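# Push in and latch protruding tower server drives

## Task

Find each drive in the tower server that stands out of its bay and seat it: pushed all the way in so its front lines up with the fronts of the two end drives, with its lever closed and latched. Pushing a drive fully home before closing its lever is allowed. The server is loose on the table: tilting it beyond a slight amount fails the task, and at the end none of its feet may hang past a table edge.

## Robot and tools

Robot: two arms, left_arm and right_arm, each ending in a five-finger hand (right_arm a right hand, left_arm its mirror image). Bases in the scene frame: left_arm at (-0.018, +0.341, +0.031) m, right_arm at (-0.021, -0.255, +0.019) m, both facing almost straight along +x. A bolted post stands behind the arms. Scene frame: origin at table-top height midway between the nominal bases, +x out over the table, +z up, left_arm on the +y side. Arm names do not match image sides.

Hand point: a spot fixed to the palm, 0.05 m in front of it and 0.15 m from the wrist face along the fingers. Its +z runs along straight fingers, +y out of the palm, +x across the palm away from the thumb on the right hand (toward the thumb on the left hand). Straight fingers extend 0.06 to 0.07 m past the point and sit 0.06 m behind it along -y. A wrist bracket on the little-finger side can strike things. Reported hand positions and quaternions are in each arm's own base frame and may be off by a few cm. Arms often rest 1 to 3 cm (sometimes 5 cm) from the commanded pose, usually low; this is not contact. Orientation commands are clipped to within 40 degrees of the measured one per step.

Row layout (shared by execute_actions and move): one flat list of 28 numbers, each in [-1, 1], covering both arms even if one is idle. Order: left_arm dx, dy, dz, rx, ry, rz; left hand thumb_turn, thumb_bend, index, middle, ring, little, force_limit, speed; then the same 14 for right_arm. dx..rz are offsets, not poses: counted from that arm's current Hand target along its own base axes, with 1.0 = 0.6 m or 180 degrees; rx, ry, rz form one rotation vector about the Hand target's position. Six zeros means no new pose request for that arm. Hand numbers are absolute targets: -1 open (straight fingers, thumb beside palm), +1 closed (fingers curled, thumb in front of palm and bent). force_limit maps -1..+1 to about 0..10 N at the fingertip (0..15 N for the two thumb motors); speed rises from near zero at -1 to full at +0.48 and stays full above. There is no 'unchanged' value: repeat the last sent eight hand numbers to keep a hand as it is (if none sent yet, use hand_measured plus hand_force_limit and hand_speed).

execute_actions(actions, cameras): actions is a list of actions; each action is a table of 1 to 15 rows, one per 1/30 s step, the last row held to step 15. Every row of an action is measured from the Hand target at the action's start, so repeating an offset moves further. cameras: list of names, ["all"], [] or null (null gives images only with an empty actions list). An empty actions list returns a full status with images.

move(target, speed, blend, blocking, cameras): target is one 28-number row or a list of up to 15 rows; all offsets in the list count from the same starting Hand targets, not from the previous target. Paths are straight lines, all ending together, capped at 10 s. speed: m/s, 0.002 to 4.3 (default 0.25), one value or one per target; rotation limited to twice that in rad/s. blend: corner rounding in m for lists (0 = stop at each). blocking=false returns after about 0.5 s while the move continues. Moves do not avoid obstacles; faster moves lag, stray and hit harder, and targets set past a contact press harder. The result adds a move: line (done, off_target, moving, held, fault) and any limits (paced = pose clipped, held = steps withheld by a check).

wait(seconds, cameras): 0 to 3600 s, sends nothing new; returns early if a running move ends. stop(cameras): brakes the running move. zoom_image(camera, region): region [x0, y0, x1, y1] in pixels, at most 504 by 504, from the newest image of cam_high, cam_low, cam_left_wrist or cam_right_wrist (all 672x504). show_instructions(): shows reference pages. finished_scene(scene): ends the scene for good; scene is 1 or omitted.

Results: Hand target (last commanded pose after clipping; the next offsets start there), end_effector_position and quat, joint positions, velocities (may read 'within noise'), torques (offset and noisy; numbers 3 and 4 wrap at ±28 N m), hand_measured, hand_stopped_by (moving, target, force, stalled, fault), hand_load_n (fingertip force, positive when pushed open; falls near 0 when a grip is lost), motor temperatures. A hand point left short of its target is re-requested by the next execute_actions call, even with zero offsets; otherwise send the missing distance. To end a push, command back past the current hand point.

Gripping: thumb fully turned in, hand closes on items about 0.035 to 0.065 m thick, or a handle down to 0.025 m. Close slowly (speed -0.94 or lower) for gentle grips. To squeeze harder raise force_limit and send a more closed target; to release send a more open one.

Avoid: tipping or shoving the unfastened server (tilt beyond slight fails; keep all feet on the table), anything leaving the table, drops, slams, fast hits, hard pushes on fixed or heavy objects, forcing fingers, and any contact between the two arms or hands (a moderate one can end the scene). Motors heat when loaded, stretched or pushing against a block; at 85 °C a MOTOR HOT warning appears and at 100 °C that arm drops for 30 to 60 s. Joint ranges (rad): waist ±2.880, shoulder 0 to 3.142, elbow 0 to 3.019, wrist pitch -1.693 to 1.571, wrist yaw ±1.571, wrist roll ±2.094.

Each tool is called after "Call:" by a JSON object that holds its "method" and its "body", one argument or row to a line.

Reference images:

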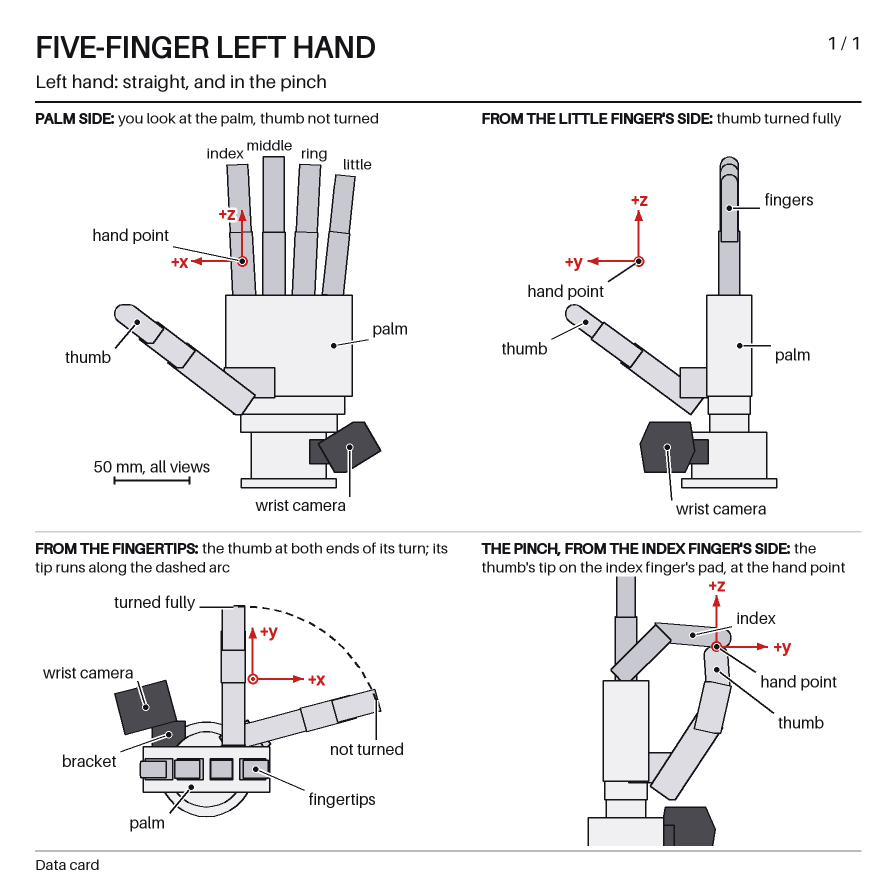

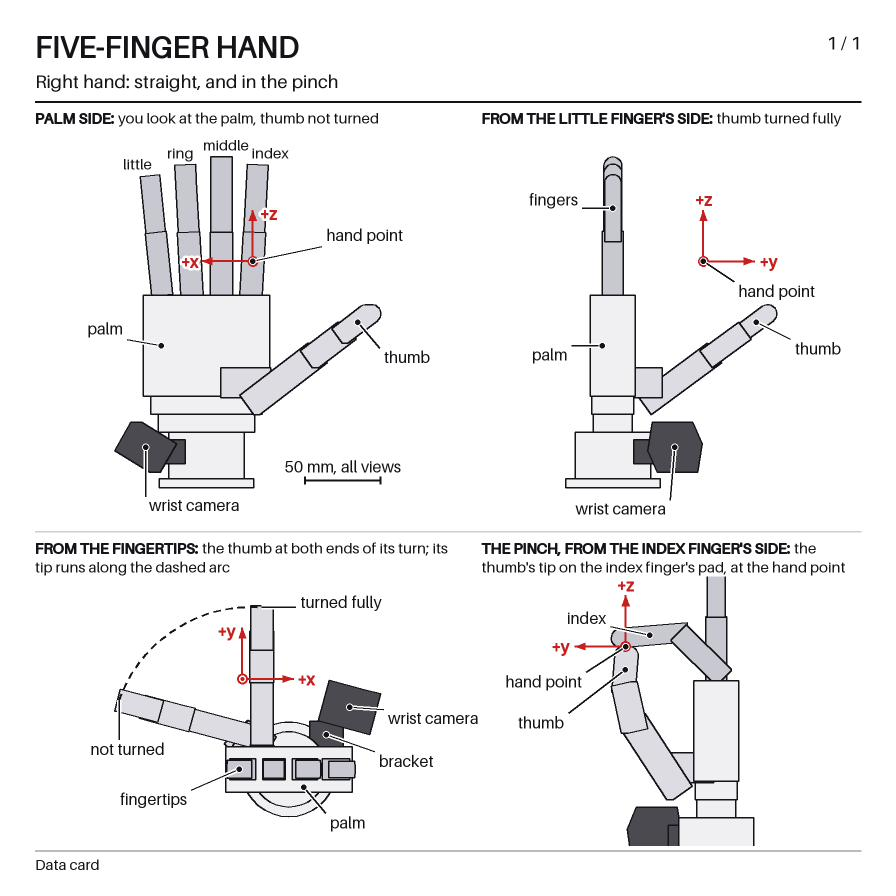

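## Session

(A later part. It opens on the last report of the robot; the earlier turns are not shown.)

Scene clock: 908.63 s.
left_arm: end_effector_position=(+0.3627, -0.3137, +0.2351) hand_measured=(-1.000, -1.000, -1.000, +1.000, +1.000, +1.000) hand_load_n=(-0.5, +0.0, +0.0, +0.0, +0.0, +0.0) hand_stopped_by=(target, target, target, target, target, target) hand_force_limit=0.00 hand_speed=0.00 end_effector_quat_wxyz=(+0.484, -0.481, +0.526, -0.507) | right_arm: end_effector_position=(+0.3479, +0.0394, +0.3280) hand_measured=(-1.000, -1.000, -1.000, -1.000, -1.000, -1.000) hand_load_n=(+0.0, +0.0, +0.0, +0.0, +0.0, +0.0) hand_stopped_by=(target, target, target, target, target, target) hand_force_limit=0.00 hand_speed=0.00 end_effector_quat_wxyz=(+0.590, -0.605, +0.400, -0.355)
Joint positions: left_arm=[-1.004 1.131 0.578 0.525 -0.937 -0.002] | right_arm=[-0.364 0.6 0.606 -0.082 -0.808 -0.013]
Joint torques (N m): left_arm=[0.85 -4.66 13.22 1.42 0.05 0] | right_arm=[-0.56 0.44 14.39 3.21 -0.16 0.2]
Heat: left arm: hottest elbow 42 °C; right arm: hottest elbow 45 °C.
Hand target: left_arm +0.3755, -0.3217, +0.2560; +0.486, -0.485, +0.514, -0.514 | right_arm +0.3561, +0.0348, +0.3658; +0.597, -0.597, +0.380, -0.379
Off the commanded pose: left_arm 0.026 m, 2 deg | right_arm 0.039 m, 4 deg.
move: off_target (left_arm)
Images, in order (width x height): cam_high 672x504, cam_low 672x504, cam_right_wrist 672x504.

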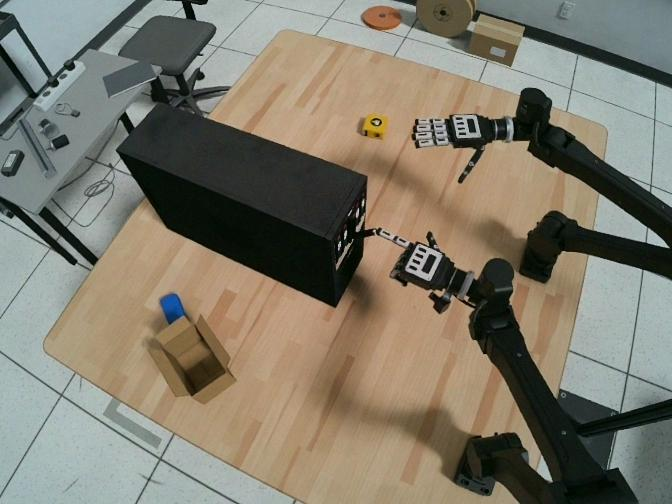

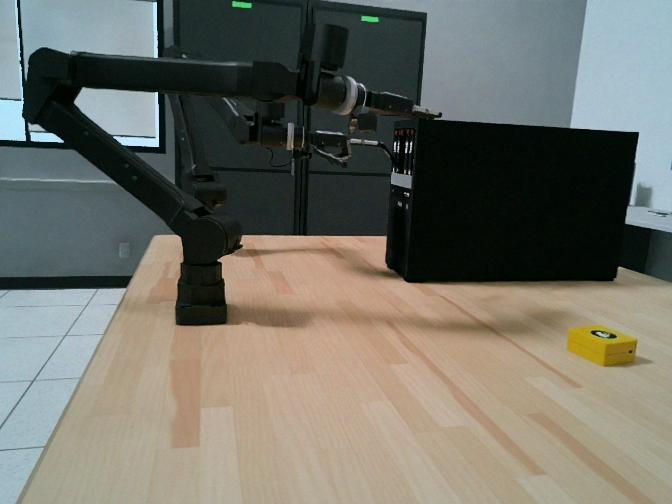

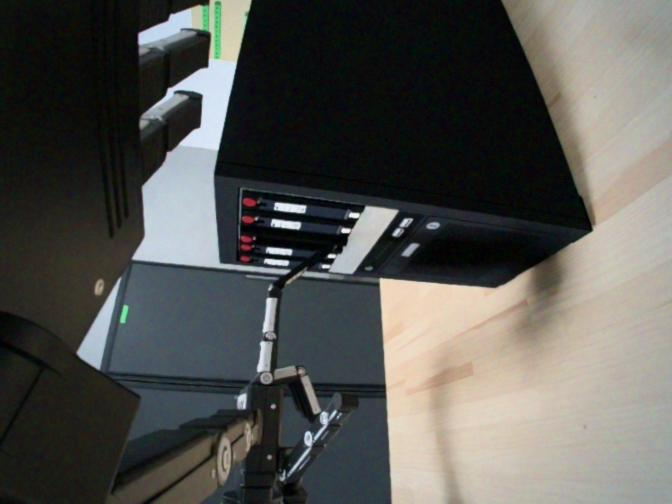

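Call:
{"method": "move", "body": {
  "target": [
    [-0.03,0.003,-0.032,0,0,0,-1,-1,-1,1,1,1,0.0,0.0,0,0,0,0,0,0,-1,-1,-1,-1,-1,-1,0.0,0]
  ],
  "speed": 0.04,
  "cameras": ["cam_low","cam_high","cam_right_wrist"]
}}

Call:
{"method": "zoom_image", "body": {
  "camera": "cam_right_wrist",
  "region": [200, 180, 360, 340]
}}

Call:
{"method": "zoom_image", "body": {
  "camera": "cam_low",
  "region": [340, 80, 460, 200]
}}

Call:
{"method": "zoom_image", "body": {
  "camera": "cam_high",
  "region": [320, 170, 440, 290]
}}

Scene clock: 921.67 s.
left_arm: end_effector_position=(+0.3598, -0.3163, +0.2384) hand_measured=(-1.000, -1.000, -1.000, +1.000, +1.000, +1.000) hand_load_n=(+0.0, +0.5, +0.0, +0.0, +0.0, +0.0) hand_stopped_by=(target, target, target, target, target, target) hand_force_limit=0.00 hand_speed=0.00 end_effector_quat_wxyz=(+0.487, -0.487, +0.514, -0.512) | right_arm: end_effector_position=(+0.3479, +0.0394, +0.3280) hand_measured=(-1.000, -1.000, -1.000, -1.000, -1.000, -1.000) hand_load_n=(-0.5, +0.0, +0.0, +0.0, +0.0, +0.0) hand_stopped_by=(target, target, target, target, target, target) hand_force_limit=0.00 hand_speed=0.00 end_effector_quat_wxyz=(+0.590, -0.605, +0.400, -0.355)
Joint positions: left_arm=[-1.023 1.14 0.578 0.558 -0.972 -0.002] | right_arm=[-0.364 0.6 0.606 -0.082 -0.808 -0.013]
Joint torques (N m): left_arm=[-1.67 -5.25 8.36 2.67 -0.16 -0.02] | right_arm=[-0.56 0.44 14.39 3.19 -0.16 0.2]
Heat: left arm: hottest elbow 42 °C; right arm: hottest elbow 45 °C.
Hand target: left_arm +0.3575, -0.3200, +0.2367; +0.486, -0.485, +0.514, -0.515 | right_arm +0.3561, +0.0348, +0.3658; +0.597, -0.597, +0.380, -0.379
Off the commanded pose: left_arm 0.004 m, 0 deg | right_arm 0.039 m, 4 deg.
move: done
Images, in order (width x height): cam_high 672x504, cam_low 672x504, cam_right_wrist 672x504.

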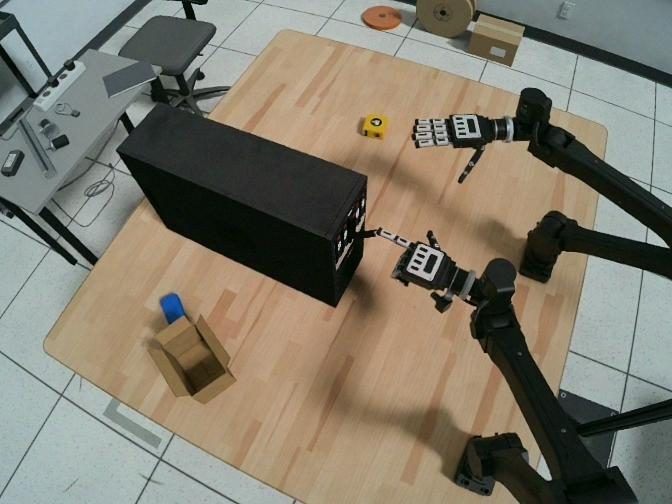

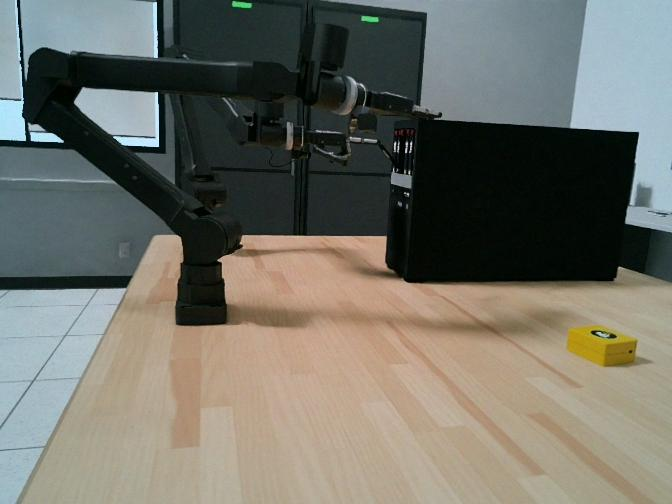

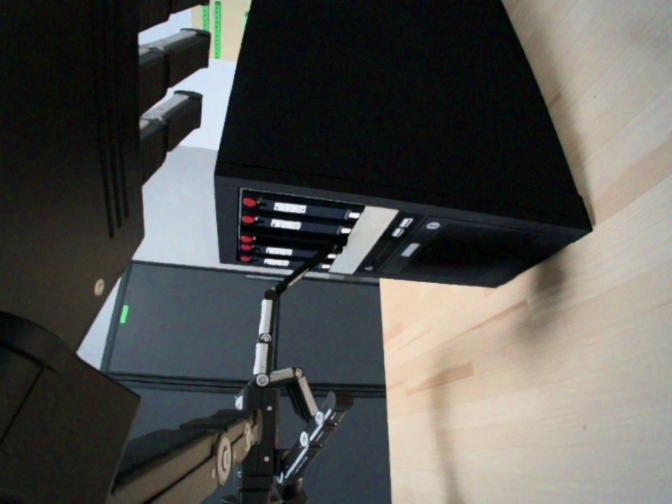

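Scaled by 3.150 from the camera's image (finer frame: 960x720).

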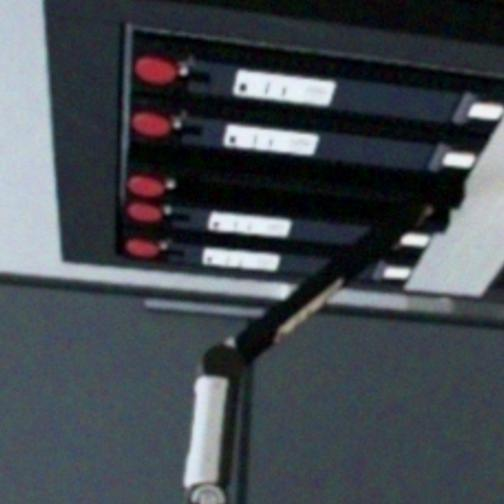

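Scaled by 4.200 from the camera's image (finer frame: 960x720).

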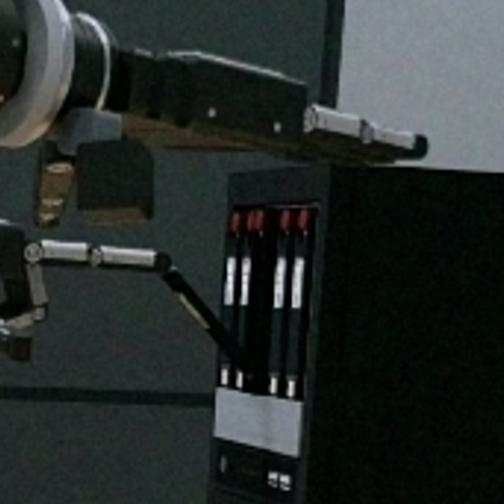

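Scaled by 4.200 from the camera's image (finer frame: 960x720).

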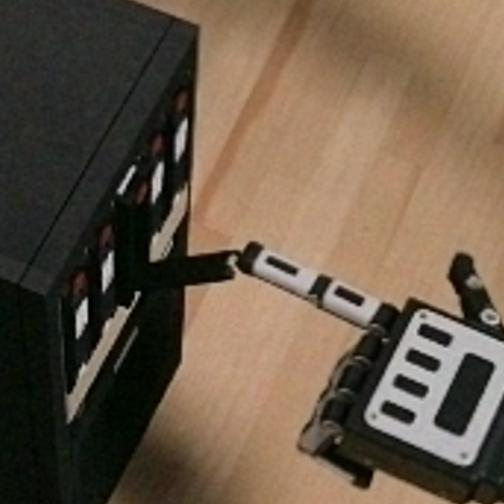

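Call:
{"method": "move", "body": {
  "target": [
    [-0.025,0.006,-0.03,0,0,0,-1,-1,-1,1,1,1,0.0,0.0,0,0,0,0,0,0,-1,-1,-1,-1,-1,-1,0.0,0]
  ],
  "speed": 0.04
}}

Scene clock: 927.60 s.
left_arm: end_effector_position=(+0.3458, -0.3139, +0.2226) hand_measured=(-1.000, -1.000, -1.000, +1.000, +1.000, +1.000) hand_load_n=(+0.0, +0.0, +0.0, +0.5, +0.0, +0.0) hand_stopped_by=(target, target, target, target, target, target) hand_force_limit=0.00 hand_speed=0.00 end_effector_quat_wxyz=(+0.487, -0.488, +0.512, -0.513) | right_arm: end_effector_position=(+0.3479, +0.0394, +0.3280) hand_measured=(-1.000, -1.000, -1.000, -1.000, -1.000, -1.000) hand_load_n=(+0.0, +0.0, +0.0, +0.0, +0.0, +0.0) hand_stopped_by=(target, target, target, target, target, target) hand_force_limit=0.00 hand_speed=0.00 end_effector_quat_wxyz=(+0.590, -0.605, +0.400, -0.355)
Joint positions: left_arm=[-1.058 1.146 0.529 0.617 -1.007 -0.002] | right_arm=[-0.364 0.6 0.606 -0.082 -0.808 -0.013]
Joint torques (N m): left_arm=[-1.49 -4.84 7.72 2.58 -0.17 -0.02] | right_arm=[-0.62 0.44 14.38 3.19 -0.16 0.2]
Heat: left arm: hottest elbow 42 °C; right arm: hottest elbow 45 °C.
Hand target: left_arm +0.3426, -0.3163, +0.2188; +0.486, -0.485, +0.514, -0.515 | right_arm +0.3561, +0.0348, +0.3658; +0.597, -0.597, +0.380, -0.379
Off the commanded pose: left_arm 0.006 m, 0 deg | right_arm 0.039 m, 4 deg.
move: done

Call:
{"method": "move", "body": {
  "target": [
    [0.04,-0.006,0.042,0,0,0,-1,-1,-1,1,1,1,0.0,0.0,0,0,0,0,0,0,-1,-1,-1,-1,-1,-1,0.0,0]
  ],
  "speed": 0.04,
  "cameras": ["cam_low","cam_high","cam_right_wrist"]
}}

Call:
{"method": "zoom_image", "body": {
  "camera": "cam_right_wrist",
  "region": [200, 180, 360, 340]
}}

Call:
{"method": "zoom_image", "body": {
  "camera": "cam_low",
  "region": [340, 80, 460, 200]
}}

Call:
{"method": "zoom_image", "body": {
  "camera": "cam_high",
  "region": [320, 170, 440, 290]
}}

Scene clock: 942.43 s.
left_arm: end_effector_position=(+0.3559, -0.3119, +0.2198) hand_measured=(-1.000, -1.000, -1.000, +1.000, +1.000, +1.000) hand_load_n=(+0.0, +0.0, +0.0, +0.0, +0.0, +0.0) hand_stopped_by=(target, target, target, target, target, target) hand_force_limit=0.00 hand_speed=0.00 end_effector_quat_wxyz=(+0.486, -0.481, +0.529, -0.503) | right_arm: end_effector_position=(+0.3479, +0.0394, +0.3280) hand_measured=(-1.000, -1.000, -1.000, -1.000, -1.000, -1.000) hand_load_n=(-0.5, +0.0, +0.0, +0.0, +0.0, +0.0) hand_stopped_by=(target, target, target, target, target, target) hand_force_limit=0.00 hand_speed=0.00 end_effector_quat_wxyz=(+0.590, -0.605, +0.400, -0.355)
Joint positions: left_arm=[-1.021 1.146 0.546 0.561 -0.956 -0.002] | right_arm=[-0.364 0.6 0.606 -0.082 -0.808 -0.013]
Joint torques (N m): left_arm=[0.03 -5.66 12.64 1.55 0.02 0] | right_arm=[-0.62 0.5 14.39 3.21 -0.16 0.2]
Motor temperatures (°C): left_arm=[24 26 40 27 26 27] | right_arm=[27 31 46 29 27 26]
Heat: left arm: hottest elbow 40 °C; right arm: hottest elbow 46 °C.
Hand target: left_arm +0.3666, -0.3199, +0.2440; +0.486, -0.485, +0.514, -0.515 | right_arm +0.3561, +0.0348, +0.3658; +0.597, -0.597, +0.380, -0.379
Off the commanded pose: left_arm 0.028 m, 2 deg | right_arm 0.039 m, 4 deg.
move: off_target (left_arm)
Images, in order (width x height): cam_high 672x504, cam_low 672x504, cam_right_wrist 672x504.

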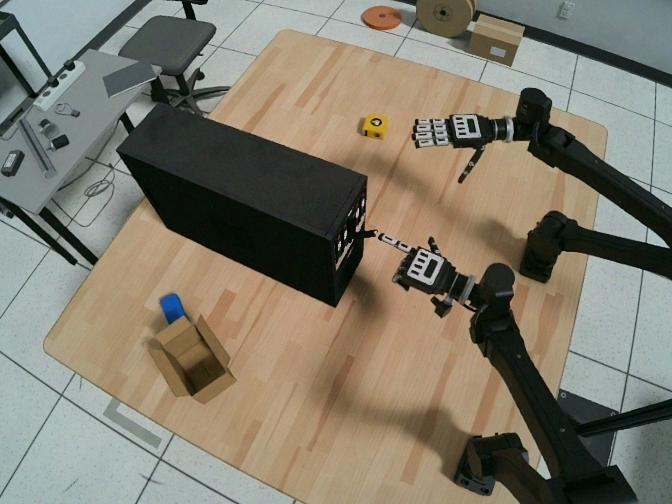

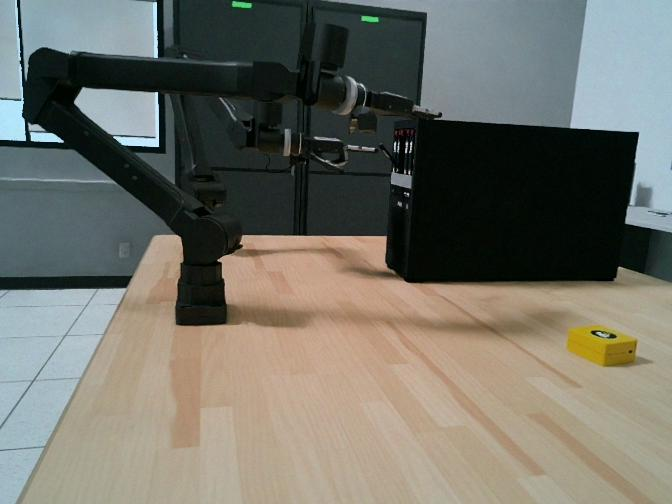

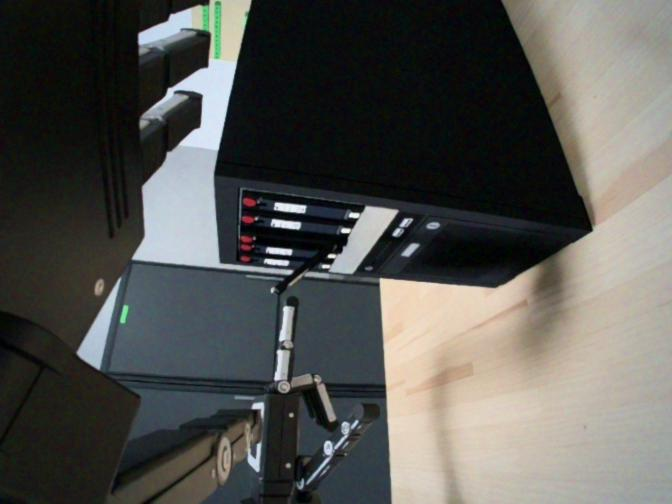

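Scaled by 3.150 from the camera's image (finer frame: 960x720).

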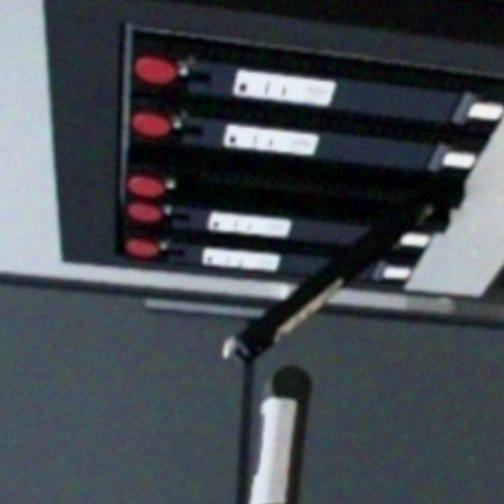

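Scaled by 4.200 from the camera's image (finer frame: 960x720).

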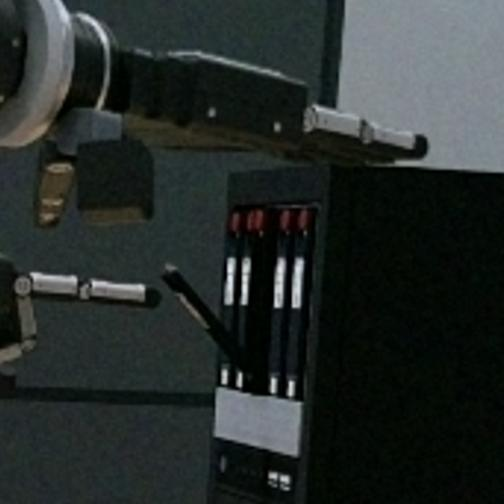

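Scaled by 4.200 from the camera's image (finer frame: 960x720).

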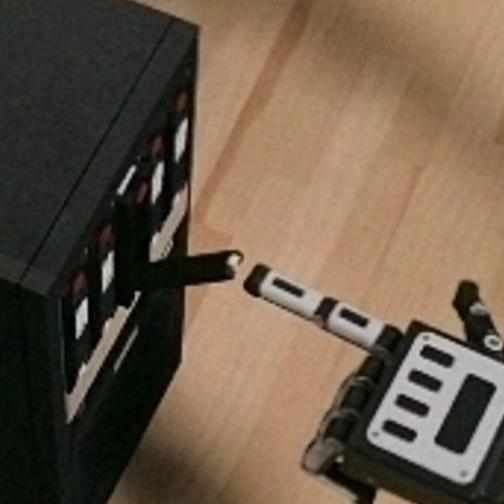

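Call:
{"method": "zoom_image", "body": {
  "camera": "cam_high",
  "region": [345, 210, 405, 255]
}}

Call:
{"method": "zoom_image", "body": {
  "camera": "cam_right_wrist",
  "region": [240, 220, 320, 320]
}}

Scaled by 8.400 from the camera's image (finer frame: 960x720).

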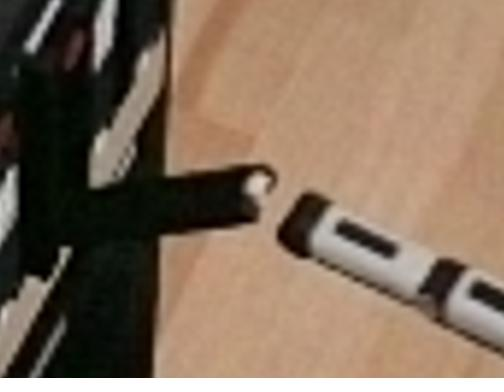

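Scaled by 5.040 from the camera's image (finer frame: 960x720).

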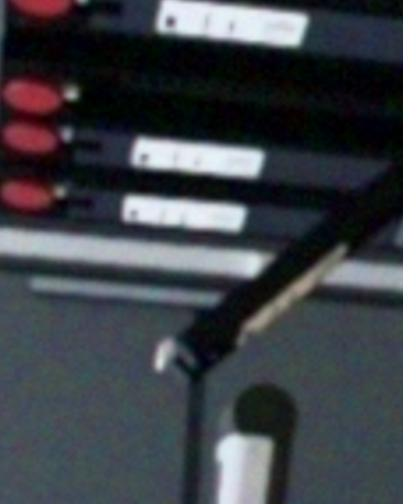

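Call:
{"method": "move", "body": {
  "target": [
    [0.012,0.011,0.006,0,0,0,-1,-1,-1,1,1,1,0.0,0.0,0,0,0,0,0,0,-1,-1,-1,-1,-1,-1,0.0,0]
  ],
  "speed": 0.04,
  "cameras": ["cam_low","cam_high","cam_right_wrist"]
}}

Call:
{"method": "zoom_image", "body": {
  "camera": "cam_right_wrist",
  "region": [220, 220, 320, 320]
}}

Call:
{"method": "zoom_image", "body": {
  "camera": "cam_low",
  "region": [340, 80, 460, 200]
}}

Call:
{"method": "zoom_image", "body": {
  "camera": "cam_high",
  "region": [320, 170, 440, 290]
}}

Scene clock: 990.87 s.
left_arm: end_effector_position=(+0.3632, -0.3056, +0.2182) hand_measured=(-1.000, -1.000, -1.000, +1.000, +1.000, +1.000) hand_load_n=(+0.0, +0.0, +0.0, +0.0, +0.0, +0.0) hand_stopped_by=(target, target, target, target, target, target) hand_force_limit=0.00 hand_speed=0.00 end_effector_quat_wxyz=(+0.486, -0.481, +0.532, -0.499) | right_arm: end_effector_position=(+0.3479, +0.0394, +0.3280) hand_measured=(-1.000, -1.000, -1.000, -1.000, -1.000, -1.000) hand_load_n=(-0.5, -0.5, +0.0, +0.0, +0.0, +0.0) hand_stopped_by=(target, target, target, target, target, target) hand_force_limit=0.00 hand_speed=0.00 end_effector_quat_wxyz=(+0.590, -0.605, +0.400, -0.355)
Joint positions: left_arm=[-0.991 1.142 0.546 0.547 -0.926 -0.002] | right_arm=[-0.364 0.6 0.606 -0.082 -0.808 -0.013]
Joint torques (N m): left_arm=[0.21 -6.36 12.89 1.55 0.04 0] | right_arm=[-0.56 0.44 14.39 3.21 -0.16 0.2]
Heat: left arm: hottest elbow 40 °C; right arm: hottest elbow 46 °C.
Hand target: left_arm +0.3738, -0.3133, +0.2476; +0.486, -0.485, +0.514, -0.515 | right_arm +0.3561, +0.0348, +0.3658; +0.597, -0.597, +0.380, -0.379
Off the commanded pose: left_arm 0.032 m, 3 deg | right_arm 0.039 m, 4 deg.
move: off_target (left_arm)
Images, in order (width x height): cam_high 672x504, cam_low 672x504, cam_right_wrist 672x504.

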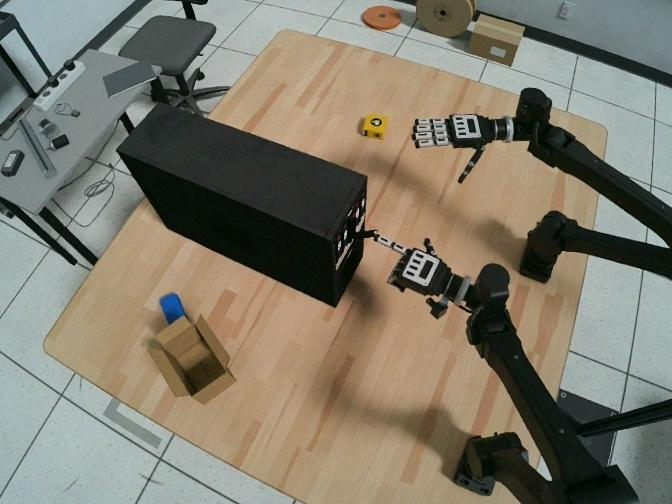

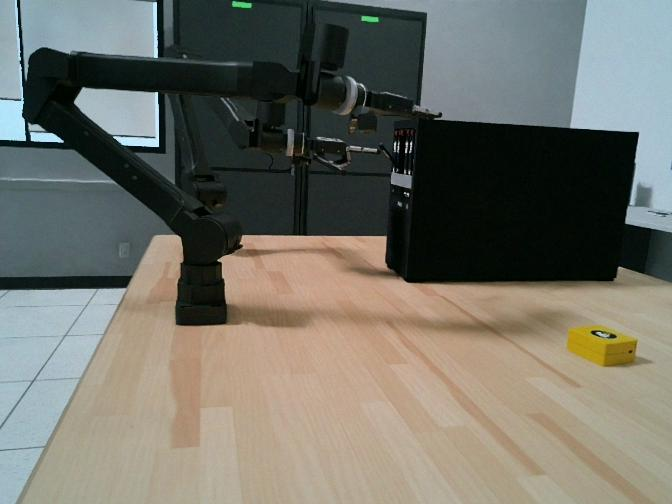

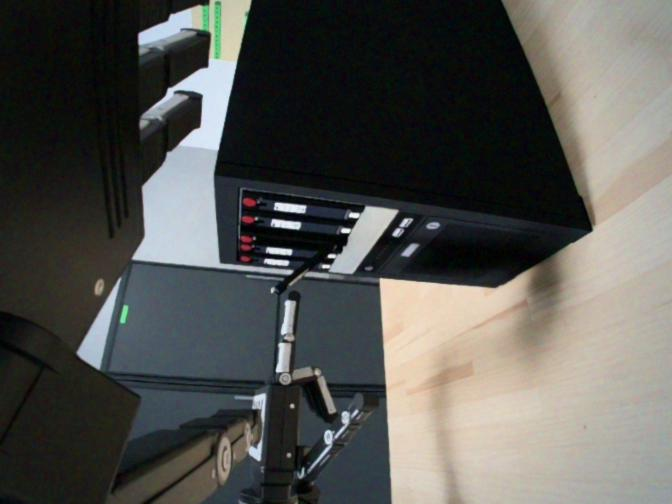

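Scaled by 5.040 from the camera's image (finer frame: 960x720).

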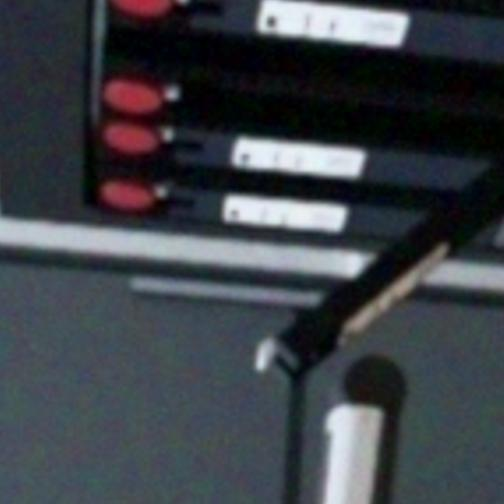

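Scaled by 4.200 from the camera's image (finer frame: 960x720).

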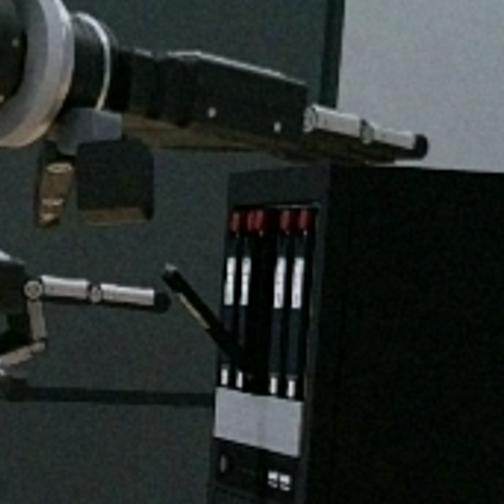

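Scaled by 4.200 from the camera's image (finer frame: 960x720).

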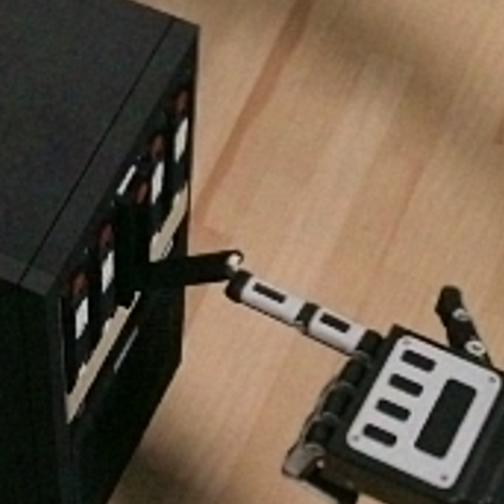

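Call:
{"method": "move", "body": {
  "target": [
    [0.02,-0.002,0.014,0,0,0,-1,-1,-1,1,1,1,0.0,0.0,0,0,0,0,0,0,-1,-1,-1,-1,-1,-1,0.0,0]
  ],
  "speed": 0.04,
  "cameras": ["cam_low","cam_high","cam_right_wrist"]
}}

Call:
{"method": "zoom_image", "body": {
  "camera": "cam_right_wrist",
  "region": [220, 220, 320, 320]
}}

Call:
{"method": "zoom_image", "body": {
  "camera": "cam_low",
  "region": [340, 80, 460, 200]
}}

Call:
{"method": "zoom_image", "body": {
  "camera": "cam_high",
  "region": [320, 170, 440, 290]
}}

Scene clock: 1000.47 s.
left_arm: end_effector_position=(+0.3723, -0.3068, +0.2264) hand_measured=(-1.000, -1.000, -1.000, +1.000, +1.000, +1.000) hand_load_n=(+0.0, +0.0, -0.5, +0.0, +0.0, +0.0) hand_stopped_by=(target, target, target, target, target, target) hand_force_limit=0.00 hand_speed=0.00 end_effector_quat_wxyz=(+0.485, -0.480, +0.533, -0.500) | right_arm: end_effector_position=(+0.3479, +0.0394, +0.3280) hand_measured=(-1.000, -1.000, -1.000, -1.000, -1.000, -1.000) hand_load_n=(+0.0, +0.0, +0.0, +0.0, +0.0, +0.0) hand_stopped_by=(target, target, target, target, target, target) hand_force_limit=0.00 hand_speed=0.00 end_effector_quat_wxyz=(+0.590, -0.605, +0.400, -0.355)
Joint positions: left_arm=[-0.967 1.142 0.573 0.52 -0.899 -0.002] | right_arm=[-0.364 0.6 0.606 -0.082 -0.808 -0.013]
Joint torques (N m): left_arm=[0.62 -6.01 13.41 1.76 -0.01 0] | right_arm=[-0.62 0.44 14.38 3.21 -0.16 0.2]
Heat: left arm: hottest elbow 40 °C; right arm: hottest elbow 46 °C.
Hand target: left_arm +0.3857, -0.3145, +0.2559; +0.486, -0.485, +0.514, -0.514 | right_arm +0.3561, +0.0348, +0.3658; +0.597, -0.597, +0.380, -0.379
Off the commanded pose: left_arm 0.033 m, 3 deg | right_arm 0.039 m, 4 deg.
move: off_target (left_arm)
Images, in order (width x height): cam_high 672x504, cam_low 672x504, cam_right_wrist 672x504.

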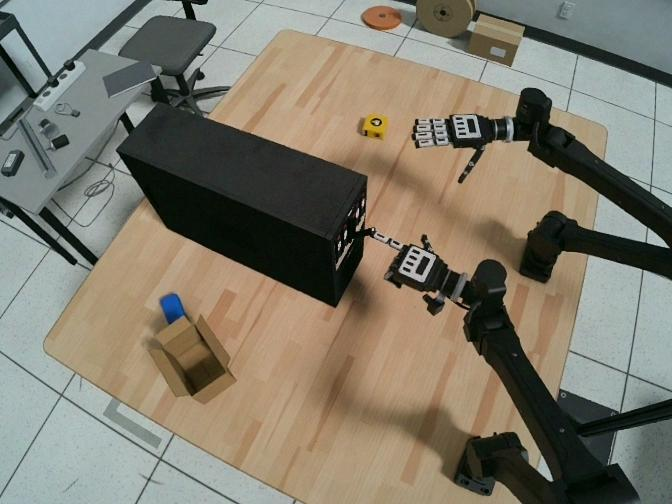

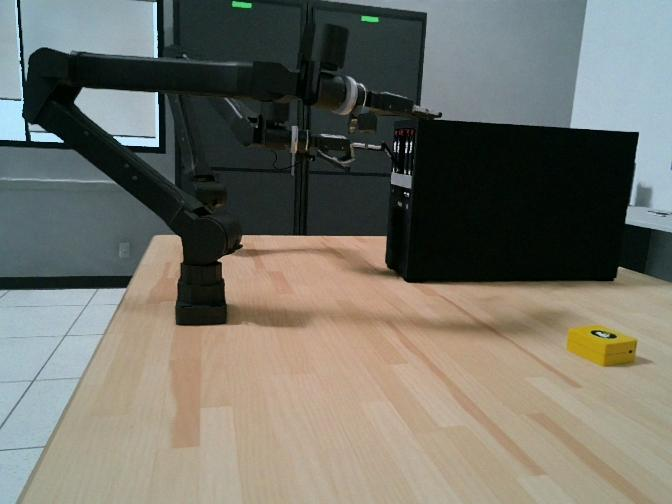

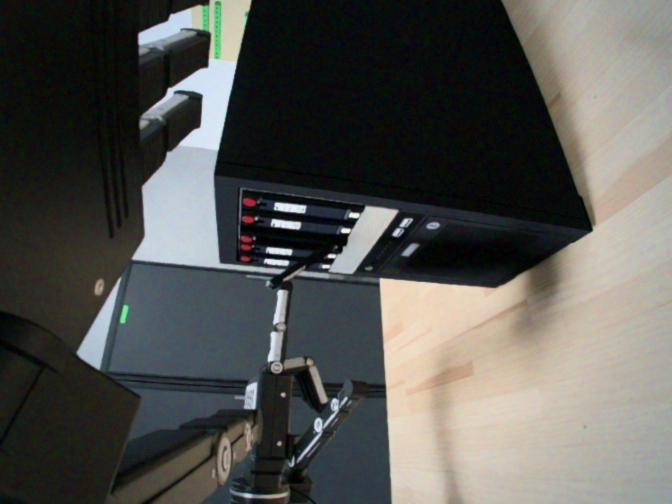

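Scaled by 5.040 from the camera's image (finer frame: 960x720).

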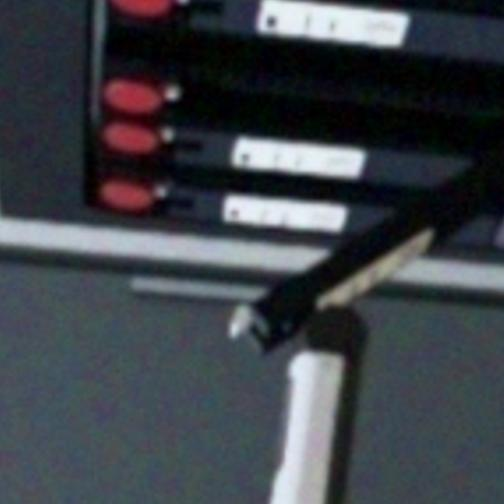

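Scaled by 4.200 from the camera's image (finer frame: 960x720).

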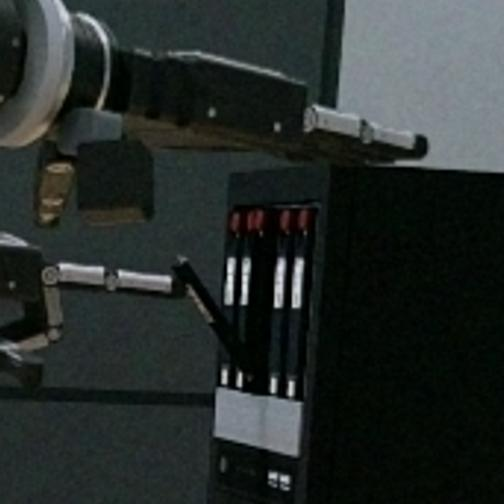

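Scaled by 4.200 from the camera's image (finer frame: 960x720).

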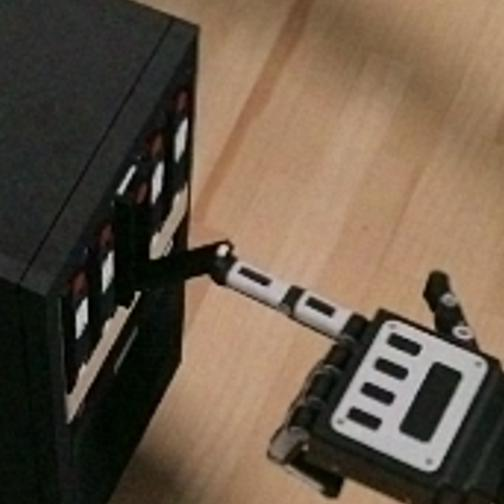

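Call:
{"method": "move", "body": {
  "target": [
    [0.03,-0.001,0.016,0,0,0,-1,-1,-1,1,1,1,0.0,0.0,0,0,0,0,0,0,-1,-1,-1,-1,-1,-1,0.0,0]
  ],
  "speed": 0.04,
  "cameras": ["cam_low","cam_high","cam_right_wrist"]
}}

Call:
{"method": "zoom_image", "body": {
  "camera": "cam_right_wrist",
  "region": [220, 220, 320, 320]
}}

Call:
{"method": "zoom_image", "body": {
  "camera": "cam_low",
  "region": [340, 80, 460, 200]
}}

Call:
{"method": "zoom_image", "body": {
  "camera": "cam_high",
  "region": [320, 170, 440, 290]
}}

Scene clock: 1014.67 s.
left_arm: end_effector_position=(+0.3883, -0.3069, +0.2364) hand_measured=(-1.000, -1.000, -1.000, +1.000, +1.000, +1.000) hand_load_n=(+0.0, +0.0, -1.0, +0.0, +0.0, +0.0) hand_stopped_by=(target, target, target, target, target, target) hand_force_limit=0.00 hand_speed=0.00 end_effector_quat_wxyz=(+0.484, -0.481, +0.533, -0.501) | right_arm: end_effector_position=(+0.3479, +0.0394, +0.3280) hand_measured=(-1.000, -1.000, -1.000, -1.000, -1.000, -1.000) hand_load_n=(+0.0, +0.0, +0.0, +0.0, +0.0, +0.0) hand_stopped_by=(target, target, target, target, target, target) hand_force_limit=0.00 hand_speed=0.00 end_effector_quat_wxyz=(+0.590, -0.605, +0.400, -0.355)
Joint positions: left_arm=[-0.927 1.151 0.61 0.494 -0.857 -0.001] | right_arm=[-0.364 0.6 0.606 -0.082 -0.808 -0.013]
Joint torques (N m): left_arm=[0.85 -5.54 13.85 2.04 -0.02 0] | right_arm=[-0.62 0.5 14.39 3.21 -0.16 0.2]
Heat: left arm: hottest elbow 41 °C; right arm: hottest elbow 46 °C.
Hand target: left_arm +0.4037, -0.3151, +0.2656; +0.486, -0.485, +0.514, -0.514 | right_arm +0.3561, +0.0348, +0.3658; +0.597, -0.597, +0.380, -0.379
Off the commanded pose: left_arm 0.034 m, 3 deg | right_arm 0.039 m, 4 deg.
move: off_target (left_arm)
Images, in order (width x height): cam_high 672x504, cam_low 672x504, cam_right_wrist 672x504.

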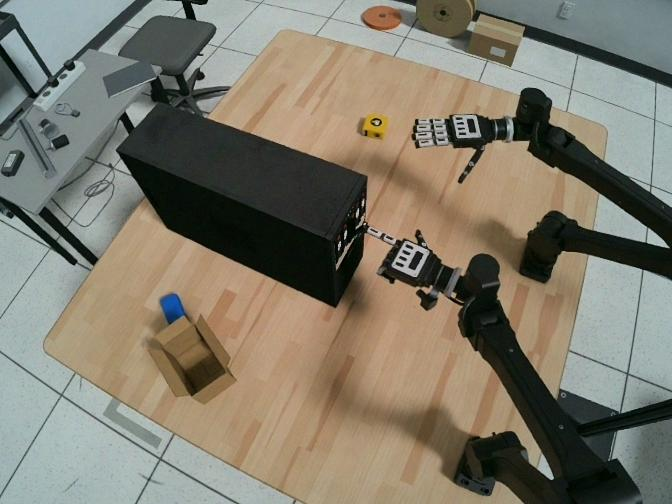

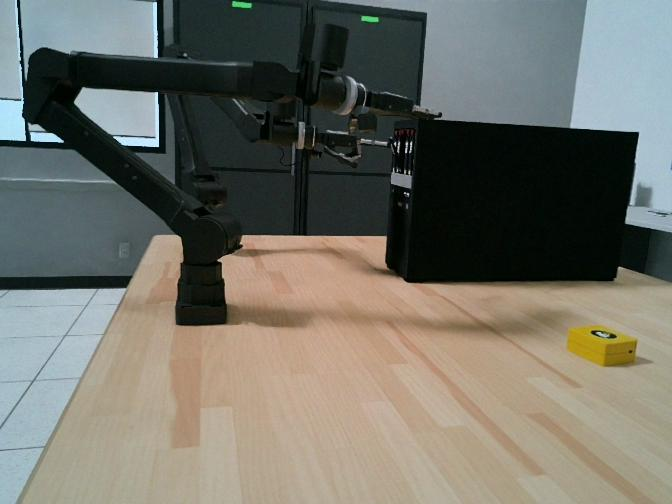

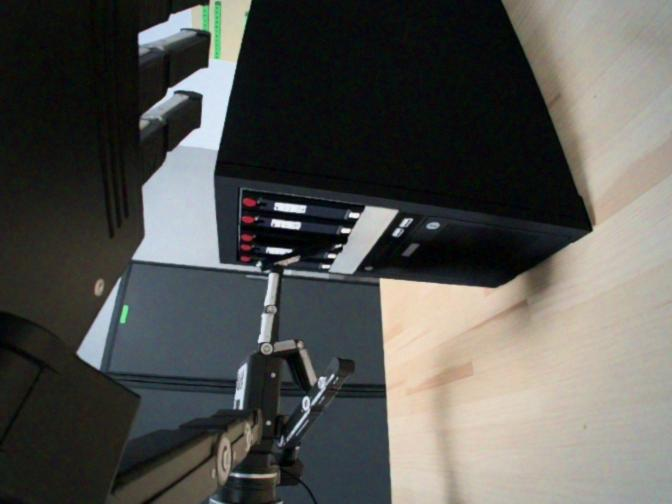

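Scaled by 5.040 from the camera's image (finer frame: 960x720).

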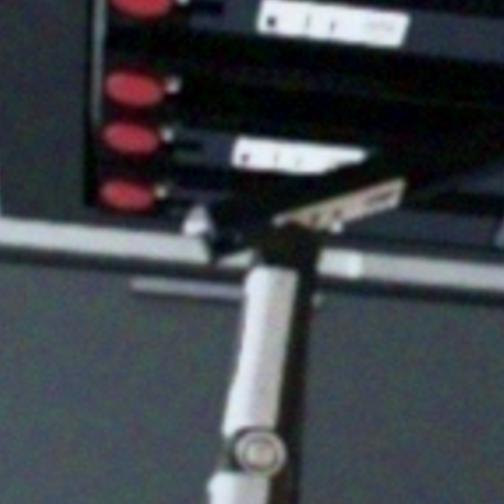

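Scaled by 4.200 from the camera's image (finer frame: 960x720).

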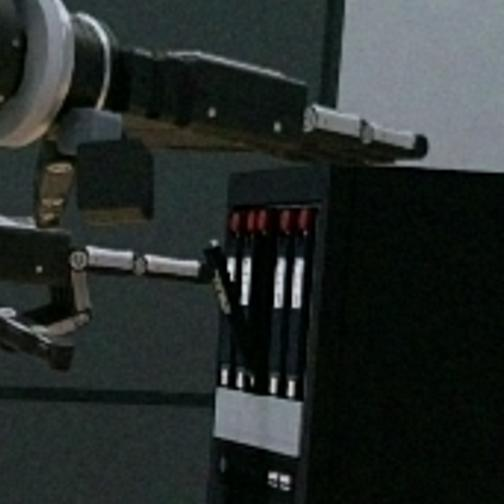

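Scaled by 4.200 from the camera's image (finer frame: 960x720).

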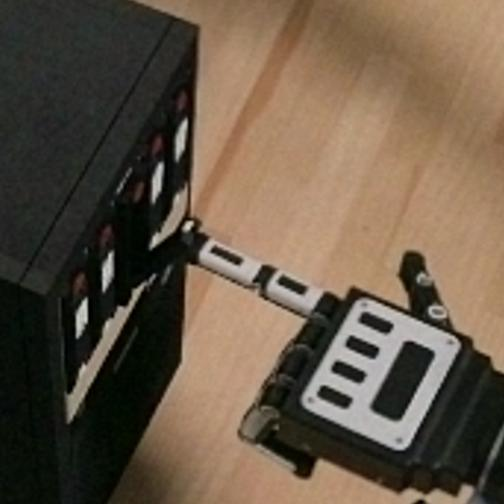

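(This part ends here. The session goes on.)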